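# Move filter cartridge from service panel into tray

## Task

Remove the round filter cartridge from the service panel and set it down on the tray's floor, either lying sideways or upright on one of its ends, while the tray stays flat on the table.

## Robot and tools

Robot: two arms, left_arm and right_arm, each ending in a two-finger gripper. Scene frame: origin at table-top height, halfway between the nominal arm bases; +z is up, +x points out over the table, and left_arm is on the +y side (image left/right does not match these names). Actual bases: left_arm at (-0.032, +0.336, +0.016) m, quat_wxyz (+1.000, 0, 0, -0.001); right_arm at (+0.031, -0.286, +0.049) m, quat_wxyz (+1.000, 0, 0, +0.011). A two-camera stand is fixed behind the arms. Loose objects may occasionally get nudged by outside pushes.

Frames: every hand pose, velocity, target and wrist-camera pose is given in that arm's own base frame. Fixed cameras and the table use the scene frame. Gripper fingers point along the gripper's +z and open/close along its y. end_effector_position is the spot between the pads, roughly 1 cm short of the fingertips. Reported positions and orientations can be a few cm off, more at long reach.

Row format (used by execute_actions and move): 14 numbers, all in [-1, 1]: dx, dy, dz, rx, ry, rz, opening for left_arm, then the same seven for right_arm. Both arms always appear, even if one stays still. dx..rz are an offset (not a pose) from that arm's Hand target as it stood when the action or move began, along that arm's base axes; rotation is about the Hand target position, and rx, ry, rz form one rotation vector. Scale: 1.0 = 0.6 m or 180 degrees. A translation longer than 1.0 gets shortened along its direction. Opening is absolute: +1 fully open (0.094 m), -1 closed. Sending all six pose numbers as 0 re-commands the current Hand target; a 0 opening is a real command (half open), so repeat the present opening to leave a gripper unchanged.

execute_actions(actions, cameras): actions is a list of actions; each action is up to 15 rows, one per 1/30 s control step; a short action repeats its last row to fill 15 steps. Each row counts from the action's starting Hand target, not from the previous row, and each new action starts fresh, so repeating an offset moves further. Images come back only if actions is empty or cameras names them (["all"], a list of names, or [] for none). An unknown camera name invalidates the call.

move(target, speed, blend, opening_speed, grip_force, blocking, cameras): target is one 14-number row or up to 15 rows; every row counts from the same starting Hand targets. Straight-line paths, shortest rotation, ending together, 0.5 s minimum and 10 s maximum for the whole list. speed: m/s, 0.002 to 4.3, default 0.25 (rotation up to twice that in rad/s), one value or one per target. blend: metres of corner rounding per target; 0 means stop at each. opening_speed: per second on the -1..+1 scale, at least 0.2; use it to close gently. grip_force: newtons per pad, 10 to 50, one value or one per arm; it persists, and lower values close slowly (about 4 s at 40, 16 s at 10). blocking=false returns after about 0.5 s while the move continues. Paths do not avoid obstacles or the other arm; faster moves lag, stray and hit harder, and targets set beyond a contact press harder. Avoid paths passing near an arm's own base (they can flip the shoulder posture); go around it. The result adds a move: line: done (at rest within 10 mm and 2 degrees), off_target, moving, held (a check withheld a step or the clearance check ended the move) or fault, plus limits (paced = pose clipped, held = steps withheld). done does not mean no contact.

wait(seconds 0 to 10): lets time pass with commands held; a running move continues. stop(): brakes a running move, needing some distance. zoom_image(camera, region [x0, y0, x1, y1] in pixels, max 504 by 504): enlarges part of that camera's newest image. show_instructions(): shows the reference pages. finished_scene(scene=1): ends the scene permanently; the goal must hold without the robot.

Cameras: cam_head_left, cam_head_right (672x504, on one bar), cam_high, cam_low (672x504), cam_left_wrist, cam_right_wrist (616x616 fisheye). Calibration is given; fixed cameras may have shifted up to about 2.3 degrees and 9 mm.

Results: end_effector_position (m) and end_effector_quat_wxyz per arm in base frame; Hand target = last commanded pose after clipping (orientation is clipped to within 40 degrees of the measured one each step); grippers often settle short of it by a few cm from friction or load, which is not a sign of contact; resend the shortfall as an offset. grip_measured uses the opening scale; on a firm grip it reads up to about 3 mm under the part's width. To release, command well above grip_measured. grip_effort_nm is motor effort (negative closing), not pad force. Joint torques include the arm's own weight; torques 3 and 4 wrap at ±28 N m. Joint ranges (rad): waist -2.880..2.880, shoulder 0..3.142, elbow 0..3.019 (straight 2.964), wrist pitch -1.693..1.571, wrist yaw -1.571..1.571, wrist roll -2.094..2.094. Tool commands lists current commands. MOTOR HOT appears at 85 °C; at 100 °C the arm goes limp for 30 to 60 s or longer (OVER-TEMPERATURE FAULT). Holding loads, reaching far or pushing on something unreachable heats motors.

Avoid: dropping the cartridge or releasing it while moving, letting anything fall off the table, hard impacts on fixed or heavy items, strong pushes, and any contact or squeeze between the two arms (grippers, housings and wrist cameras are not guarded by the clearance check). An arm blocked by something keeps pressing until commanded back past its gripper. Don't tip the tray.

Each tool is called after "Call:" in YAML: its name, and indented under it one key for each argument.

Reference images:

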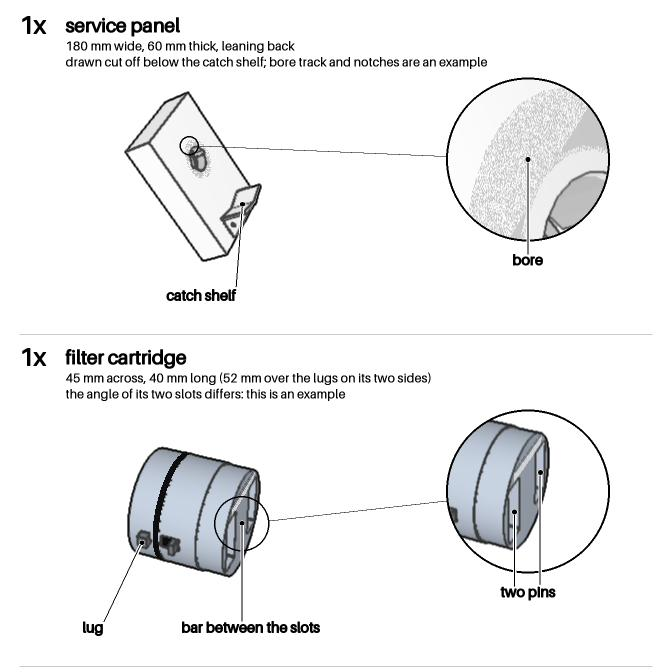

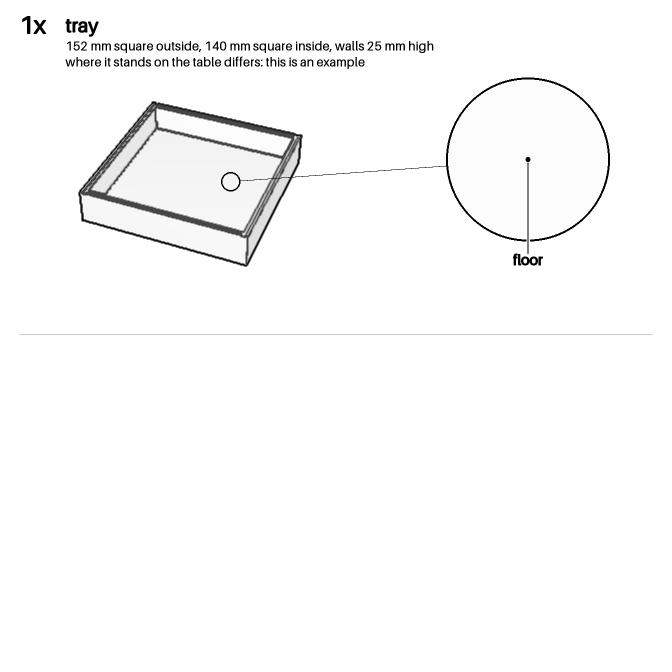

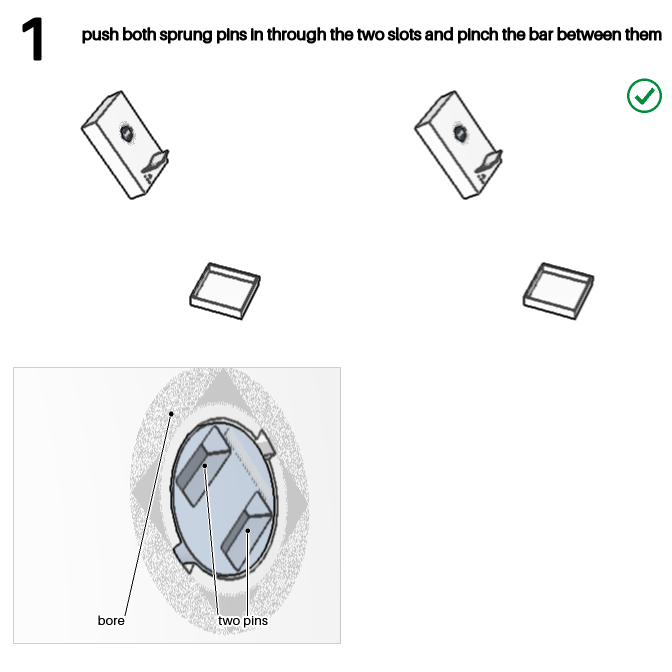

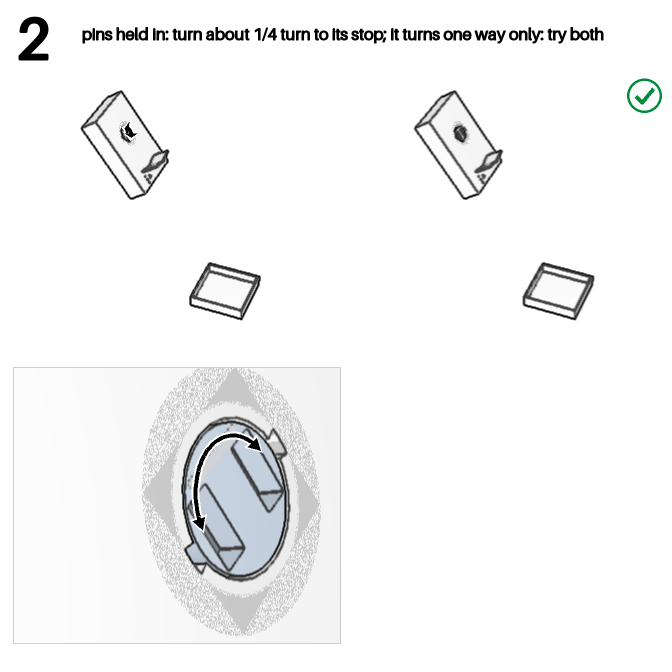

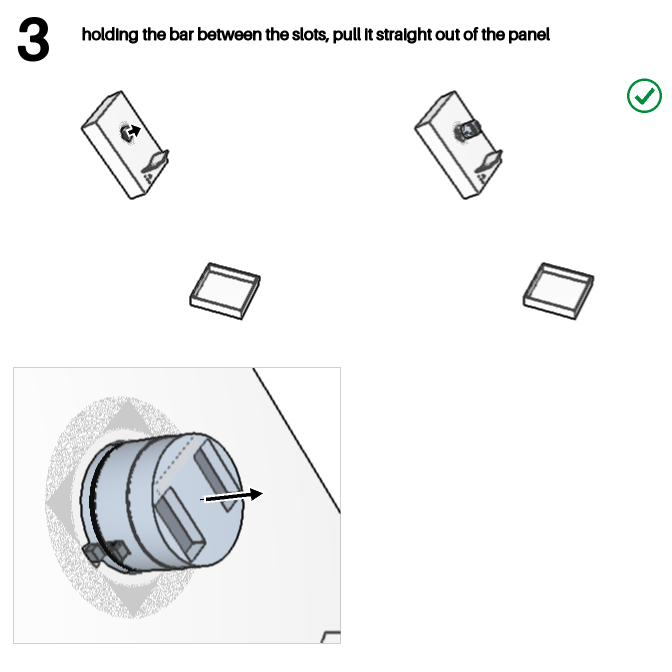

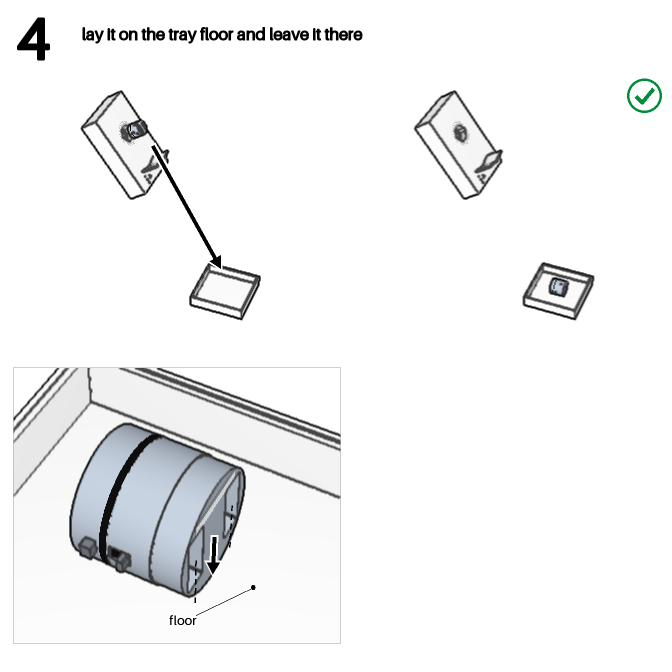

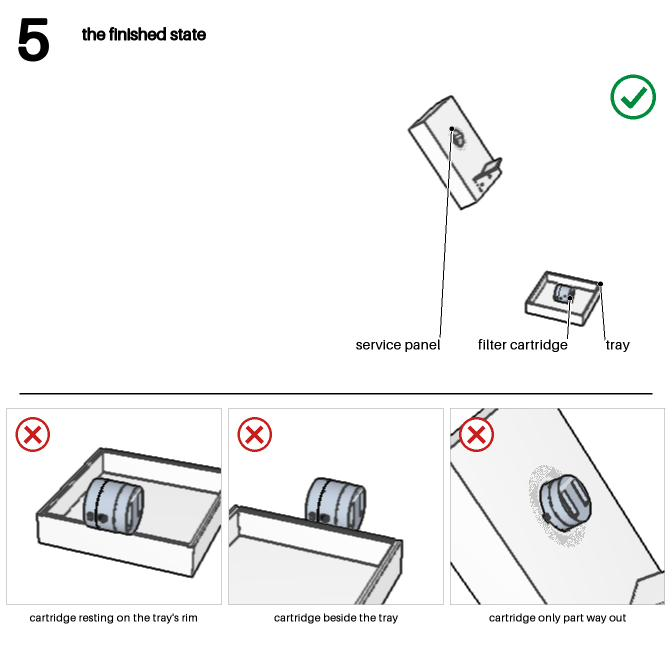

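## Session

Call:
execute_actions:
  actions: []

Scene clock: 0.00 s.
left_arm: end_effector_position=(+0.5508, -0.0310, +0.3285) grip_measured=+1.000 grip_effort_nm=n/a end_effector_quat_wxyz=(+0.468, +0.225, +0.713, -0.471) | right_arm: end_effector_position=(+0.0607, -0.2184, +0.1598) grip_measured=-0.993 grip_effort_nm=n/a end_effector_quat_wxyz=(+0.120, +0.479, +0.841, -0.222)
Joint positions: left_arm=[0.255 1.498 1.154 -0.147 1.32 -0.004 0.094] | right_arm=[-1.13 0.542 0.525 -1.09 0.219 -0.147 0]
Joint velocities: within noise
Joint torques (N m): no reading
Motor temperatures (°C): left_arm=[32 29 27 28 28 31 31] | right_arm=[26 26 29 27 32 29 29]
Heat: left arm: hottest waist 32 °C; right arm: hottest wrist yaw 32 °C.
Hand target: left_arm +0.5553, -0.0298, +0.3489; +0.483, +0.238, +0.705, -0.462 | right_arm +0.0633, -0.2237, +0.1725; +0.131, +0.479, +0.837, -0.229
Tool commands: left_gripper/opening=+1.0 right_gripper/opening=-1.0

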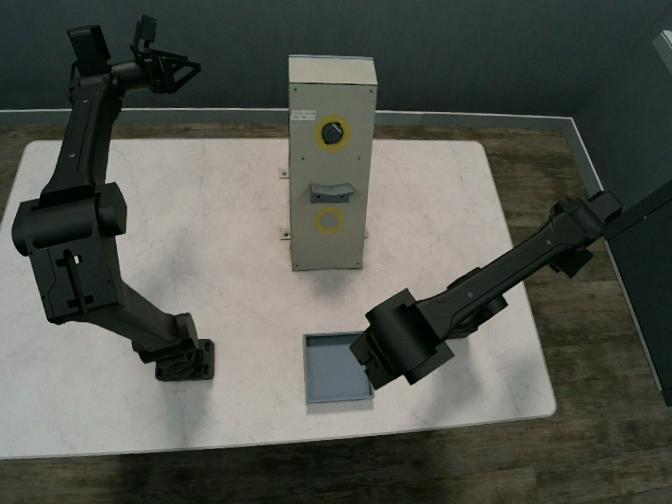

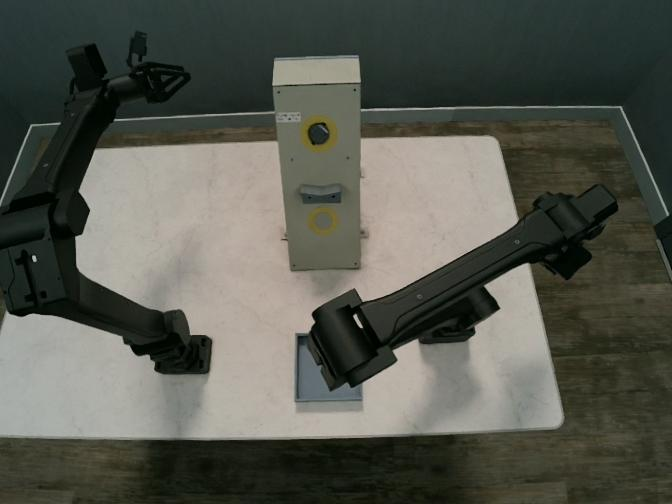

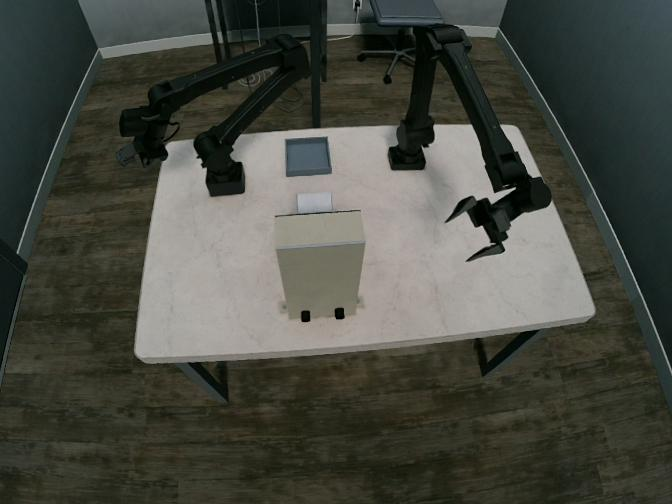

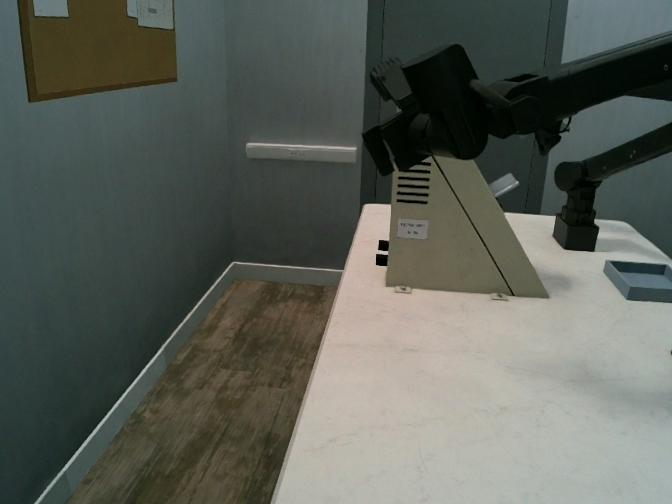

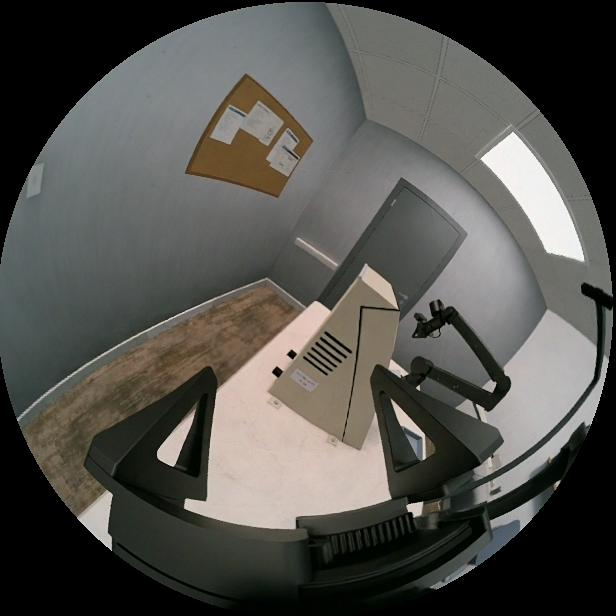

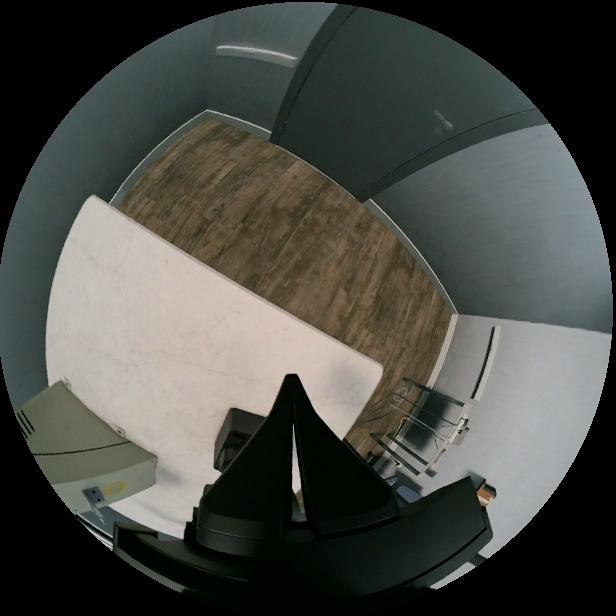

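Call:
zoom_image:
  camera: "cam_head_right"
  region: [260, 50, 380, 140]

Call:
zoom_image:
  camera: "cam_head_left"
  region: [270, 90, 390, 180]

Call:
zoom_image:
  camera: "cam_head_right"
  region: [260, 50, 400, 280]

Call:
zoom_image:
  camera: "cam_low"
  region: [360, 130, 672, 340]

Scaled by 4.200 from the camera's 672x504 image, which has a finer 960x720 frame.

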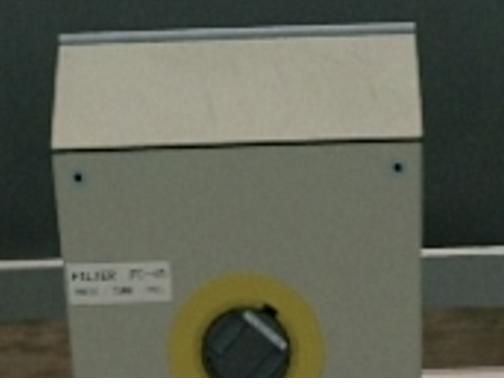

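Scaled by 4.200 from the camera's 672x504 image, which has a finer 960x720 frame.

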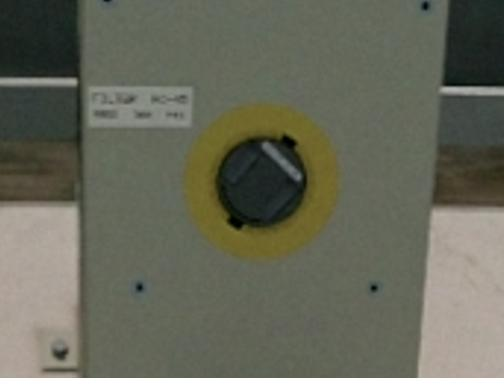

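Scaled by 2.191 from the camera's 672x504 image, which has a finer 960x720 frame.

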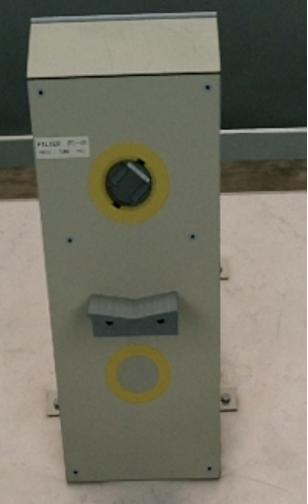

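Scaled by 1.615 from the camera's 672x504 image, which has a finer 960x720 frame.

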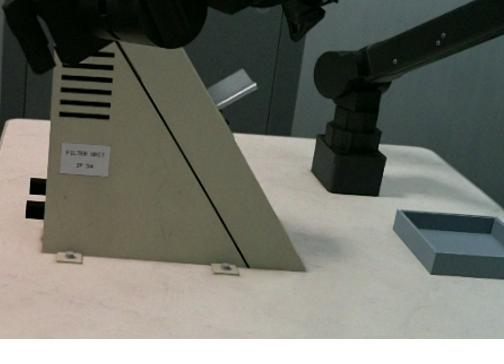

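Call:
zoom_image:
  camera: "cam_head_left"
  region: [312, 113, 352, 153]

Call:
zoom_image:
  camera: "cam_head_right"
  region: [298, 113, 338, 153]

Call:
zoom_image:
  camera: "cam_high"
  region: [260, 110, 400, 220]

Scaled by 12.600 from the camera's 672x504 image, which has a finer 960x720 frame.

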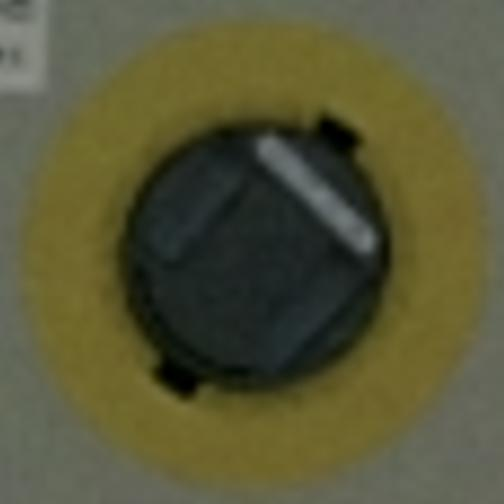

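Scaled by 12.600 from the camera's 672x504 image, which has a finer 960x720 frame.

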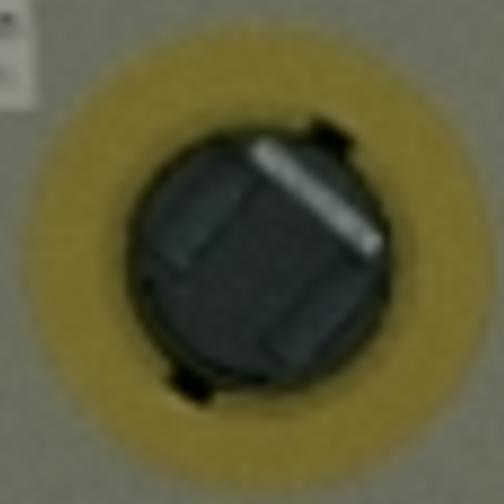

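Scaled by 3.600 from the camera's 672x504 image, which has a finer 960x720 frame.

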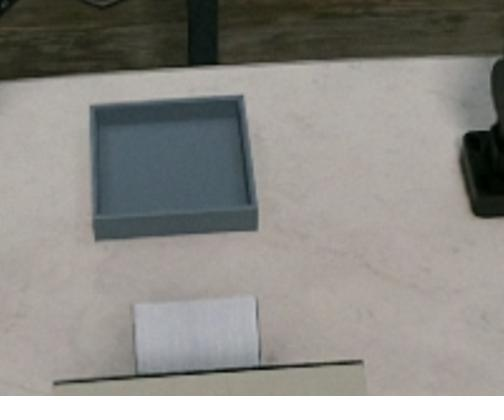

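Call:
move:
  target:
    - [-0.325, -0.084, 0.118, 0.184, -0.032, 0.088, 1, 0.361, 0.2895, 0.2625, 0.0474, -0.290, 0.5953, -1]
    - [-0.459, -0.5, 0.035, 0.3685, -0.0649, 0.1758, 1, 0.361, 0.2895, 0.2625, 0.0474, -0.290, 0.5953, -1]
  speed: 0.35
  blend: [0.05, 0]
  cameras: ["all"]

Scene clock: 248.50 s.
left_arm: end_effector_position=(+0.2743, -0.3177, +0.3427) grip_measured=+1.000 grip_effort_nm=0.00 end_effector_quat_wxyz=(+0.426, +0.329, +0.824, +0.175) | right_arm: end_effector_position=(+0.2727, -0.0473, +0.3134) grip_measured=-0.993 grip_effort_nm=-0.38 end_effector_quat_wxyz=(+0.524, -0.295, +0.765, +0.230)
Joint positions: left_arm=[-1.177 1.149 1.16 -1.093 -0.861 -0.189 0.094] | right_arm=[-0.801 0.92 0.853 -1.532 -1.219 -1.556 0]
Joint torques (N m): left_arm=[1.9 -5.25 12.88 0.64 -0.62 -0.07] | right_arm=[1.79 -1.73 11.17 -0.02 -0.74 -0.23]
Motor temperatures (°C): left_arm=[32 31 47 28 26 30 29] | right_arm=[25 26 41 26 30 27 28]
Heat: left arm: hottest elbow 47 °C; right arm: hottest elbow 41 °C.
Hand target: left_arm +0.2798, -0.3298, +0.3699; +0.442, +0.313, +0.825, +0.159 | right_arm +0.2798, -0.0500, +0.3299; +0.530, -0.313, +0.757, +0.218
Off the commanded pose: left_arm 0.030 m, 3 deg | right_arm 0.018 m, 3 deg.
move: off_target (left_arm, right_arm)
camera_calibration:
cam_left_wrist: T_world_to_cam=[[-0.422413, -0.749203, -0.510158, 0.0449879], [-0.76044, 0.599216, -0.250343, 0.525844], [0.493253, 0.282196, -0.822841, 0.320912], [0, 0, 0, 1]] pos_world=[0.260585, -0.371949, 0.418652]
cam_right_wrist: T_world_to_cam=[[0.64388, -0.765118, -0.00350075, -0.216365], [-0.579244, -0.484459, -0.655572, 0.382842], [0.499895, 0.424138, -0.755124, 0.205883], [0, 0, 0, 1]] pos_world=[0.258153, -0.0673964, 0.405691]

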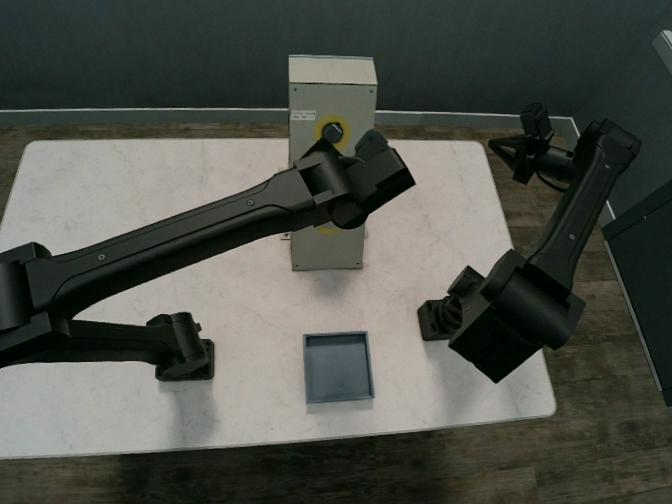

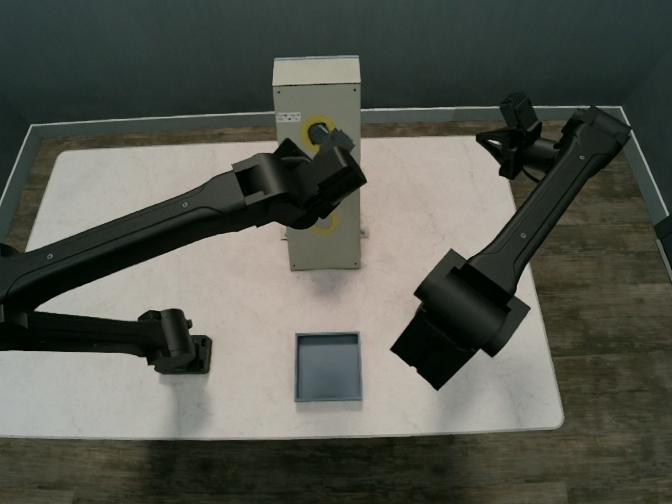

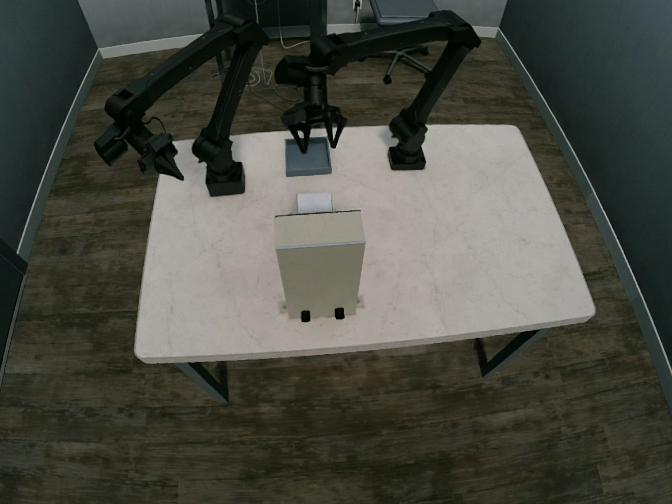

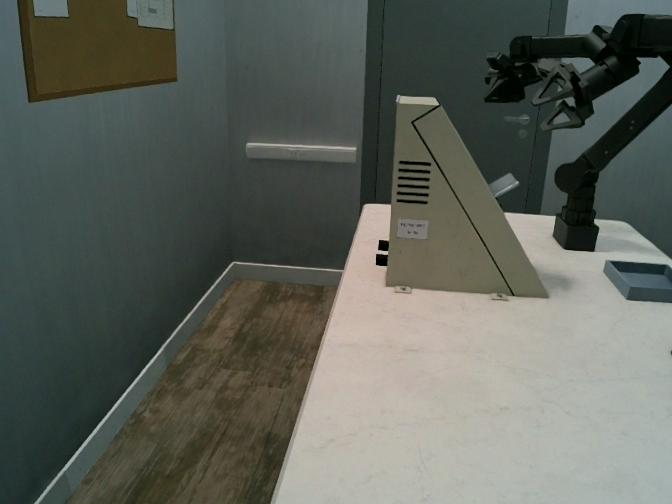

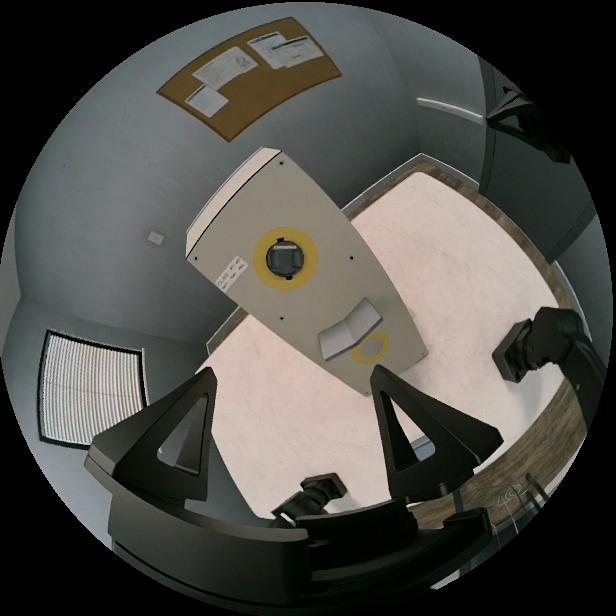

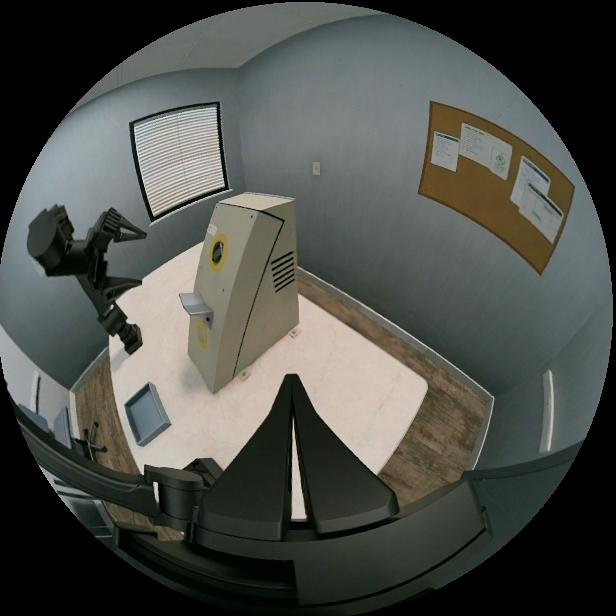

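Call:
zoom_image:
  camera: "cam_left_wrist"
  region: [235, 210, 335, 310]

Call:
zoom_image:
  camera: "cam_left_wrist"
  region: [80, 340, 520, 616]

Call:
zoom_image:
  camera: "cam_right_wrist"
  region: [30, 170, 310, 400]

Scaled by 5.040 from the camera's 616x616 image, which has a finer 880x880 frame.

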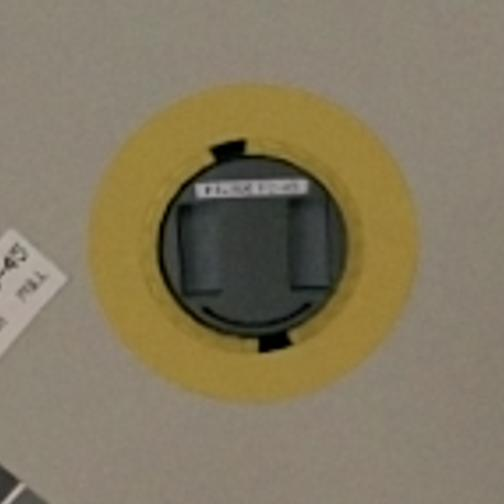

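Scaled by 1.145 from the camera's 616x616 image, which has a finer 880x880 frame.

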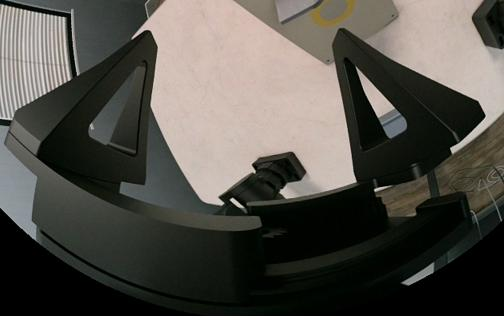

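Scaled by 1.800 from the camera's 616x616 image, which has a finer 880x880 frame.

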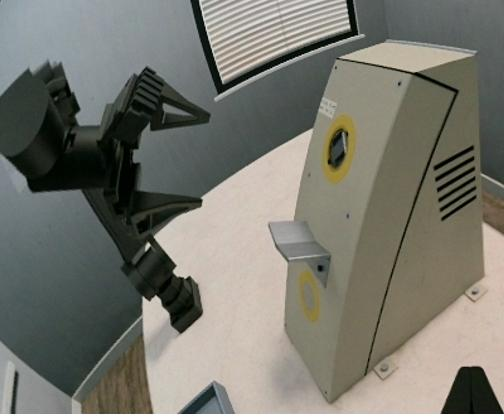

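Call:
zoom_image:
  camera: "cam_low"
  region: [370, 80, 570, 310]

Call:
zoom_image:
  camera: "cam_left_wrist"
  region: [170, 130, 440, 400]

Scaled by 2.191 from the camera's 672x504 image, which has a finer 960x720 frame.

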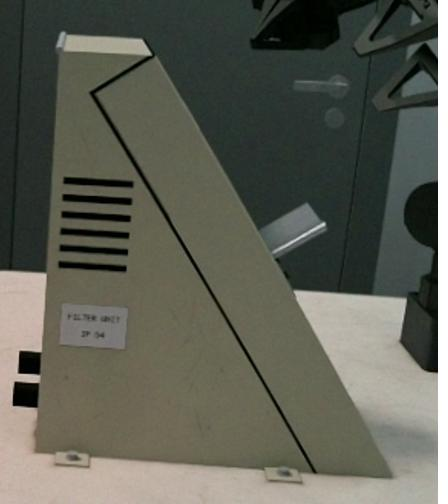

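Scaled by 1.867 from the camera's 616x616 image, which has a finer 880x880 frame.

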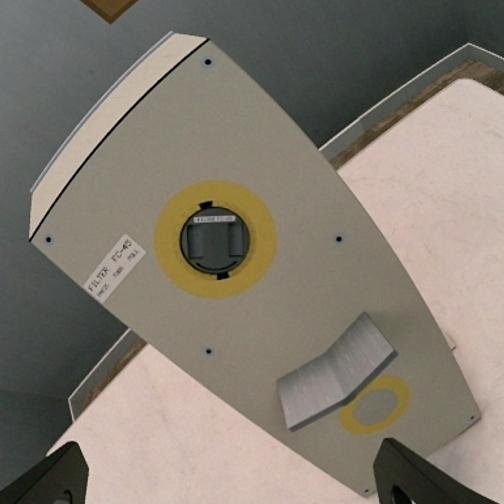

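Call:
move:
  target: [0.1767, -0.0278, -0.0687, -0.004, -0.0062, -0.0058, -0.53, 0, 0, 0, 0, 0, 0, -1]
  speed: 0.15
  cameras: ["cam_left_wrist", "cam_right_wrist", "cam_head_left"]

Scene clock: 389.63 s.
left_arm: end_effector_position=(+0.3766, -0.3383, +0.3105) grip_measured=-0.528 grip_effort_nm=-0.11 end_effector_quat_wxyz=(+0.438, +0.324, +0.823, +0.162) | right_arm: end_effector_position=(+0.2727, -0.0473, +0.3134) grip_measured=-0.993 grip_effort_nm=-0.38 end_effector_quat_wxyz=(+0.524, -0.295, +0.765, +0.230)
Joint positions: left_arm=[-0.962 1.287 1.16 -0.733 -0.731 0.071 0.022] | right_arm=[-0.801 0.92 0.853 -1.532 -1.219 -1.556 0]
Joint torques (N m): left_arm=[2.2 -8.82 10.81 2.14 -0.27 0.05] | right_arm=[1.79 -1.73 11.18 -0.02 -0.74 -0.23]
Motor temperatures (°C): left_arm=[31 29 57 28 27 30 29] | right_arm=[25 26 40 26 31 27 28]
Heat: left arm: hottest elbow 57 °C; right arm: hottest elbow 40 °C.
Hand target: left_arm +0.3859, -0.3465, +0.3285; +0.454, +0.316, +0.819, +0.153 | right_arm +0.2798, -0.0500, +0.3299; +0.530, -0.313, +0.757, +0.218
Off the commanded pose: left_arm 0.022 m, 2 deg | right_arm 0.018 m, 3 deg.
move: off_target (left_arm, right_arm)
camera_calibration:
cam_left_wrist: T_world_to_cam=[[-0.421549, -0.762153, -0.491344, 0.0458584], [-0.751936, 0.596645, -0.280368, 0.613164], [0.506842, 0.251271, -0.824606, 0.234765], [0, 0, 0, 1]] pos_world=[0.361403, -0.38988, 0.388032]
cam_right_wrist: T_world_to_cam=[[0.64388, -0.765118, -0.00350075, -0.216365], [-0.579244, -0.484459, -0.655572, 0.382842], [0.499895, 0.424138, -0.755124, 0.205883], [0, 0, 0, 1]] pos_world=[0.258153, -0.0673964, 0.405691]
Images, in order (width x height): cam_head_left 672x504, cam_left_wrist 616x616, cam_right_wrist 616x616.

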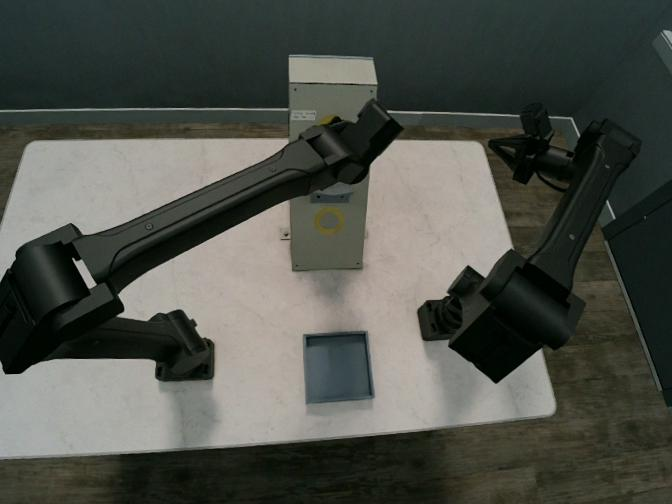

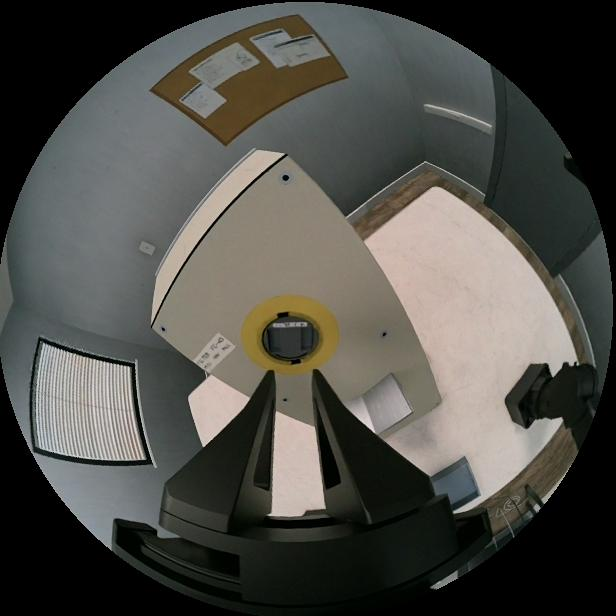

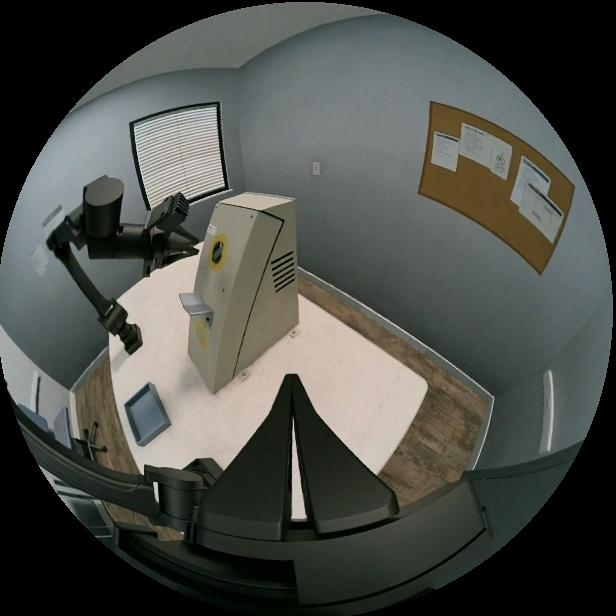

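Call:
zoom_image:
  camera: "cam_left_wrist"
  region: [230, 280, 360, 410]

Call:
zoom_image:
  camera: "cam_right_wrist"
  region: [140, 180, 260, 300]

Scaled by 3.877 from the camera's 616x616 image, which has a finer 880x880 frame.

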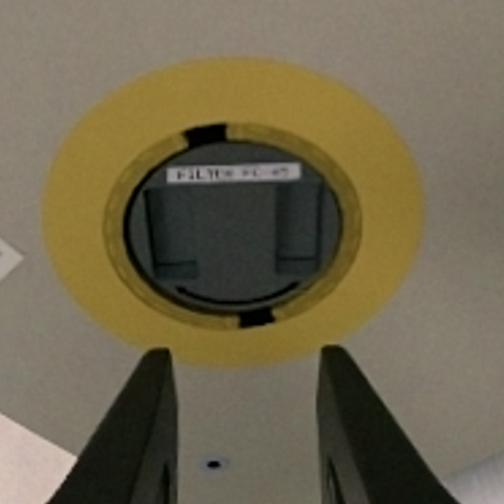

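Scaled by 4.200 from the camera's 616x616 image, which has a finer 880x880 frame.

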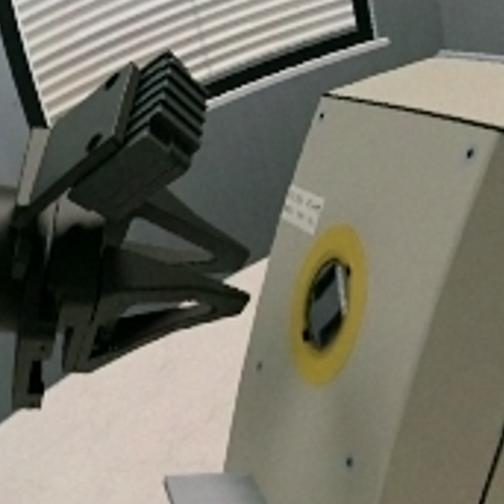

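Call:
move:
  target: [0.0422, 0.0082, -0.0363, 0, 0, 0, -0.55, 0, 0, 0, 0, 0, 0, -1]
  speed: 0.1
  cameras: ["cam_left_wrist", "cam_right_wrist", "cam_head_left"]

Call:
zoom_image:
  camera: "cam_left_wrist"
  region: [230, 310, 360, 440]

Call:
zoom_image:
  camera: "cam_right_wrist"
  region: [160, 200, 260, 300]

Scene clock: 432.43 s.
left_arm: end_effector_position=(+0.4050, -0.3389, +0.3054) grip_measured=-0.548 grip_effort_nm=-0.11 end_effector_quat_wxyz=(+0.449, +0.317, +0.821, +0.154) | right_arm: end_effector_position=(+0.2727, -0.0473, +0.3134) grip_measured=-0.993 grip_effort_nm=-0.38 end_effector_quat_wxyz=(+0.524, -0.295, +0.765, +0.230)
Joint positions: left_arm=[-0.908 1.319 1.16 -0.635 -0.692 0.123 0.021] | right_arm=[-0.801 0.92 0.853 -1.532 -1.219 -1.556 0]
Joint torques (N m): left_arm=[2.61 -9.41 8.92 1.8 -0.23 -0.06] | right_arm=[1.79 -1.73 11.17 -0.03 -0.74 -0.23]
Heat: left arm: hottest elbow 54 °C; right arm: hottest elbow 40 °C.
Hand target: left_arm +0.4112, -0.3415, +0.3069; +0.454, +0.316, +0.819, +0.153 | right_arm +0.2798, -0.0500, +0.3299; +0.530, -0.313, +0.757, +0.218
Off the commanded pose: left_arm 0.007 m, 1 deg | right_arm 0.018 m, 3 deg.
move: off_target (right_arm)
camera_calibration:
cam_left_wrist: T_world_to_cam=[[-0.413646, -0.775002, -0.477775, 0.0430781], [-0.74638, 0.589172, -0.309503, 0.637533], [0.521358, 0.228577, -0.822155, 0.202042], [0, 0, 0, 1]] pos_world=[0.388325, -0.388413, 0.38401]
cam_right_wrist: T_world_to_cam=[[0.64388, -0.765118, -0.00350075, -0.216365], [-0.579244, -0.484459, -0.655572, 0.382842], [0.499895, 0.424138, -0.755124, 0.205883], [0, 0, 0, 1]] pos_world=[0.258153, -0.0673964, 0.405691]
Images, in order (width x height): cam_head_left 672x504, cam_left_wrist 616x616, cam_right_wrist 616x616.

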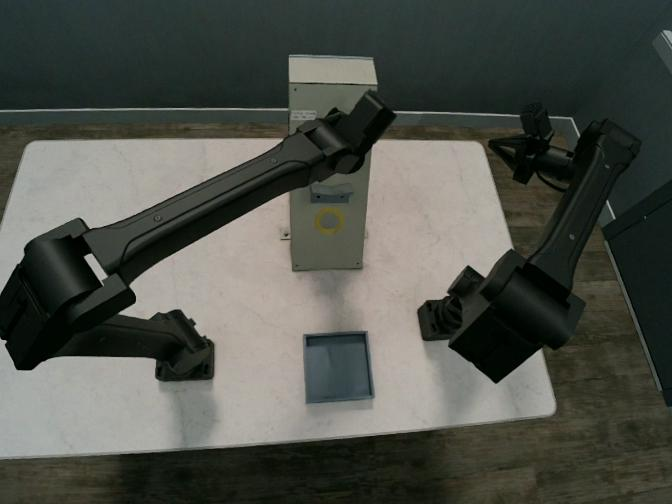

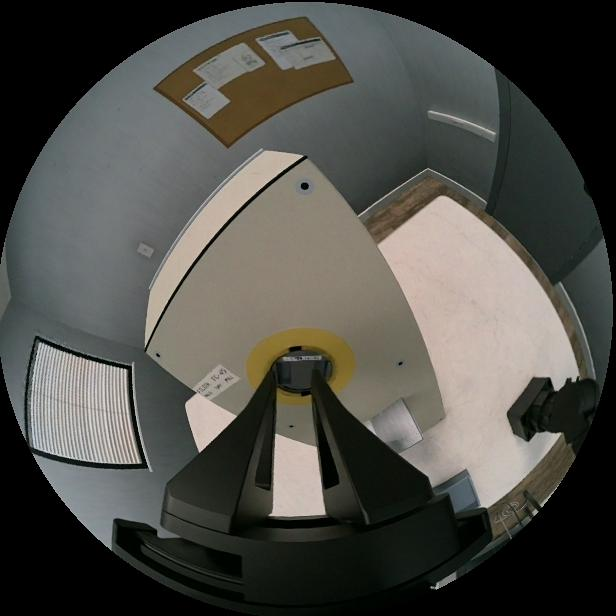

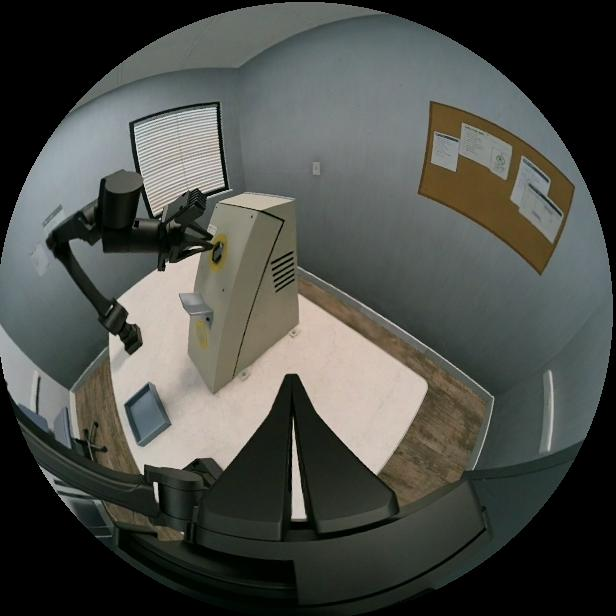

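Scaled by 3.877 from the camera's 616x616 image, which has a finer 880x880 frame.

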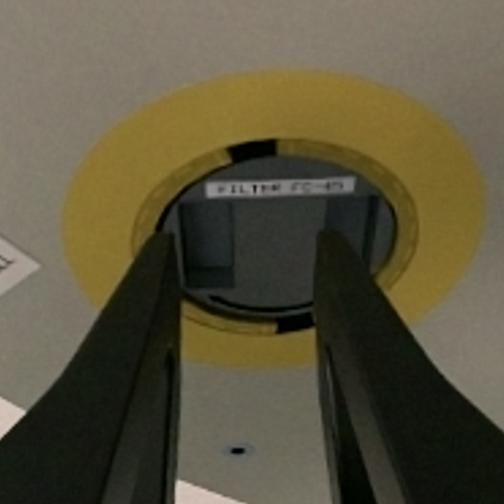

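Scaled by 5.040 from the camera's 616x616 image, which has a finer 880x880 frame.

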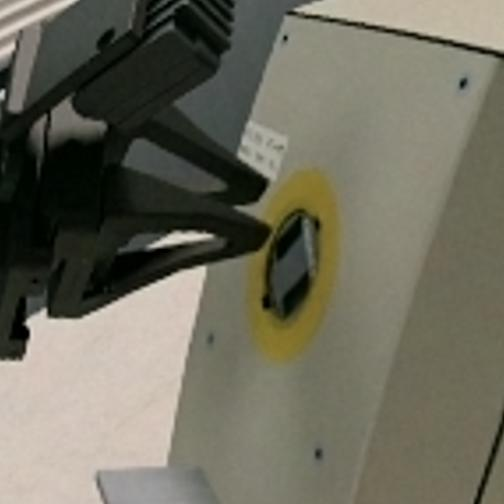

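Call:
move:
  target: [0.0023, 0.0093, -0.0333, 0, 0, 0, -0.55, 0, 0, 0, 0, 0, 0, -1]
  speed: 0.08
  cameras: ["cam_left_wrist", "cam_right_wrist"]

Call:
zoom_image:
  camera: "cam_left_wrist"
  region: [230, 310, 360, 440]

Call:
zoom_image:
  camera: "cam_right_wrist"
  region: [170, 200, 250, 280]

Scene clock: 467.83 s.
left_arm: end_effector_position=(+0.4065, -0.3352, +0.2885) grip_measured=-0.548 grip_effort_nm=-0.11 end_effector_quat_wxyz=(+0.452, +0.317, +0.820, +0.152) | right_arm: end_effector_position=(+0.2727, -0.0473, +0.3134) grip_measured=-0.993 grip_effort_nm=-0.39 end_effector_quat_wxyz=(+0.524, -0.295, +0.765, +0.230)
Joint positions: left_arm=[-0.899 1.319 1.112 -0.575 -0.685 0.133 0.021] | right_arm=[-0.801 0.92 0.853 -1.532 -1.219 -1.556 0]
Joint torques (N m): left_arm=[2.55 -7.94 8.58 2.56 -0.17 0.04] | right_arm=[1.79 -1.73 11.17 -0.03 -0.74 -0.23]
Motor temperatures (°C): left_arm=[31 30 50 28 26 30 29] | right_arm=[25 26 40 26 31 26 28]
Heat: left arm: hottest elbow 50 °C; right arm: hottest elbow 40 °C.
Hand target: left_arm +0.4125, -0.3360, +0.2870; +0.454, +0.316, +0.819, +0.153 | right_arm +0.2798, -0.0500, +0.3299; +0.530, -0.313, +0.757, +0.218
Off the commanded pose: left_arm 0.006 m, 0 deg | right_arm 0.018 m, 3 deg.
move: off_target (right_arm)
camera_calibration:
cam_left_wrist: T_world_to_cam=[[-0.413614, -0.776203, -0.475849, 0.0374637], [-0.744109, 0.58936, -0.314573, 0.631925], [0.524619, 0.223972, -0.821347, 0.183347], [0, 0, 0, 1]] pos_world=[0.389529, -0.384416, 0.367206]
cam_right_wrist: T_world_to_cam=[[0.64388, -0.765118, -0.00350075, -0.216365], [-0.579244, -0.484459, -0.655572, 0.382842], [0.499895, 0.424138, -0.755124, 0.205883], [0, 0, 0, 1]] pos_world=[0.258153, -0.0673964, 0.405691]
Images, in order (width x height): cam_left_wrist 616x616, cam_right_wrist 616x616.

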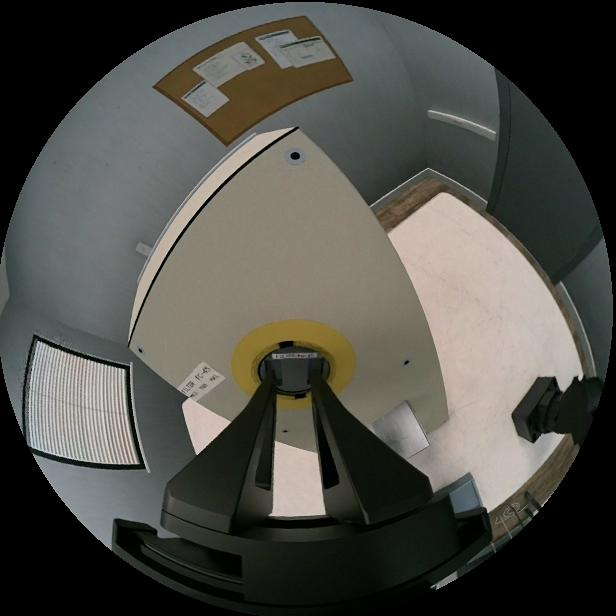

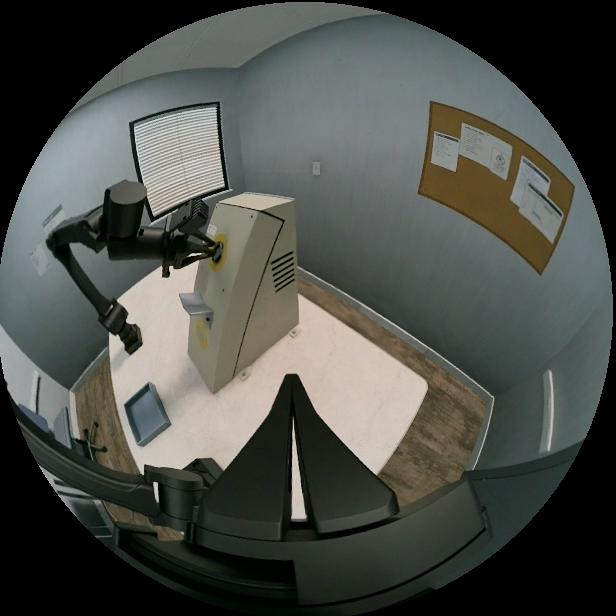

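Scaled by 3.877 from the camera's 616x616 image, which has a finer 880x880 frame.

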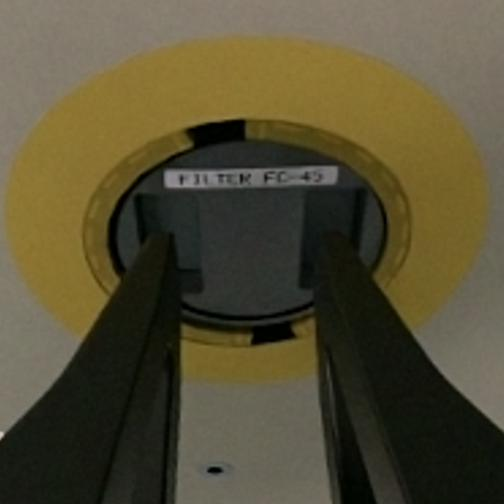

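Scaled by 6.300 from the camera's 616x616 image, which has a finer 880x880 frame.

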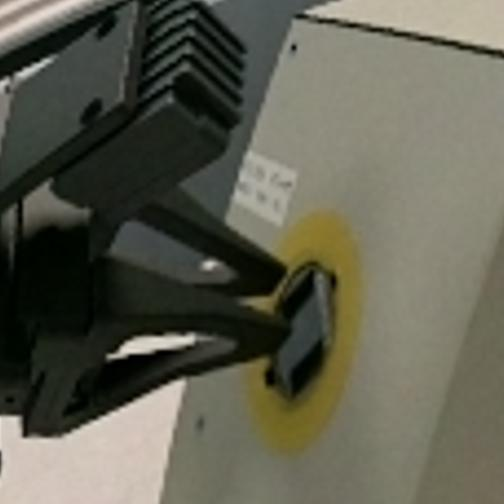

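Call:
zoom_image:
  camera: "cam_right_wrist"
  region: [200, 225, 240, 275]

Call:
zoom_image:
  camera: "cam_left_wrist"
  region: [260, 340, 330, 410]

Scaled by 10.080 from the camera's 616x616 image, which has a finer 880x880 frame.

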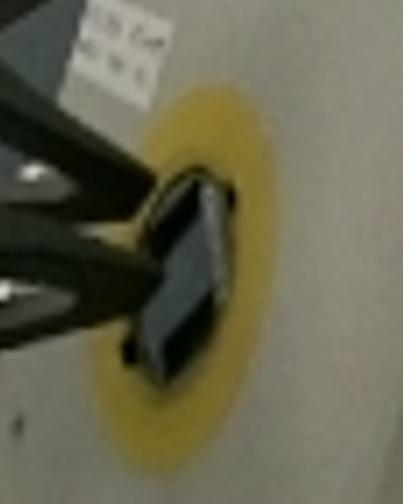

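Scaled by 7.200 from the camera's 616x616 image, which has a finer 880x880 frame.

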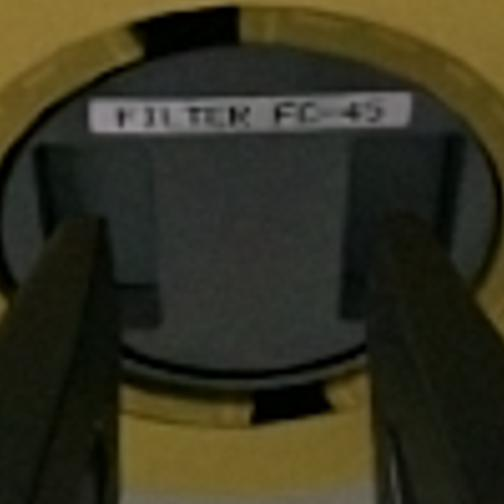

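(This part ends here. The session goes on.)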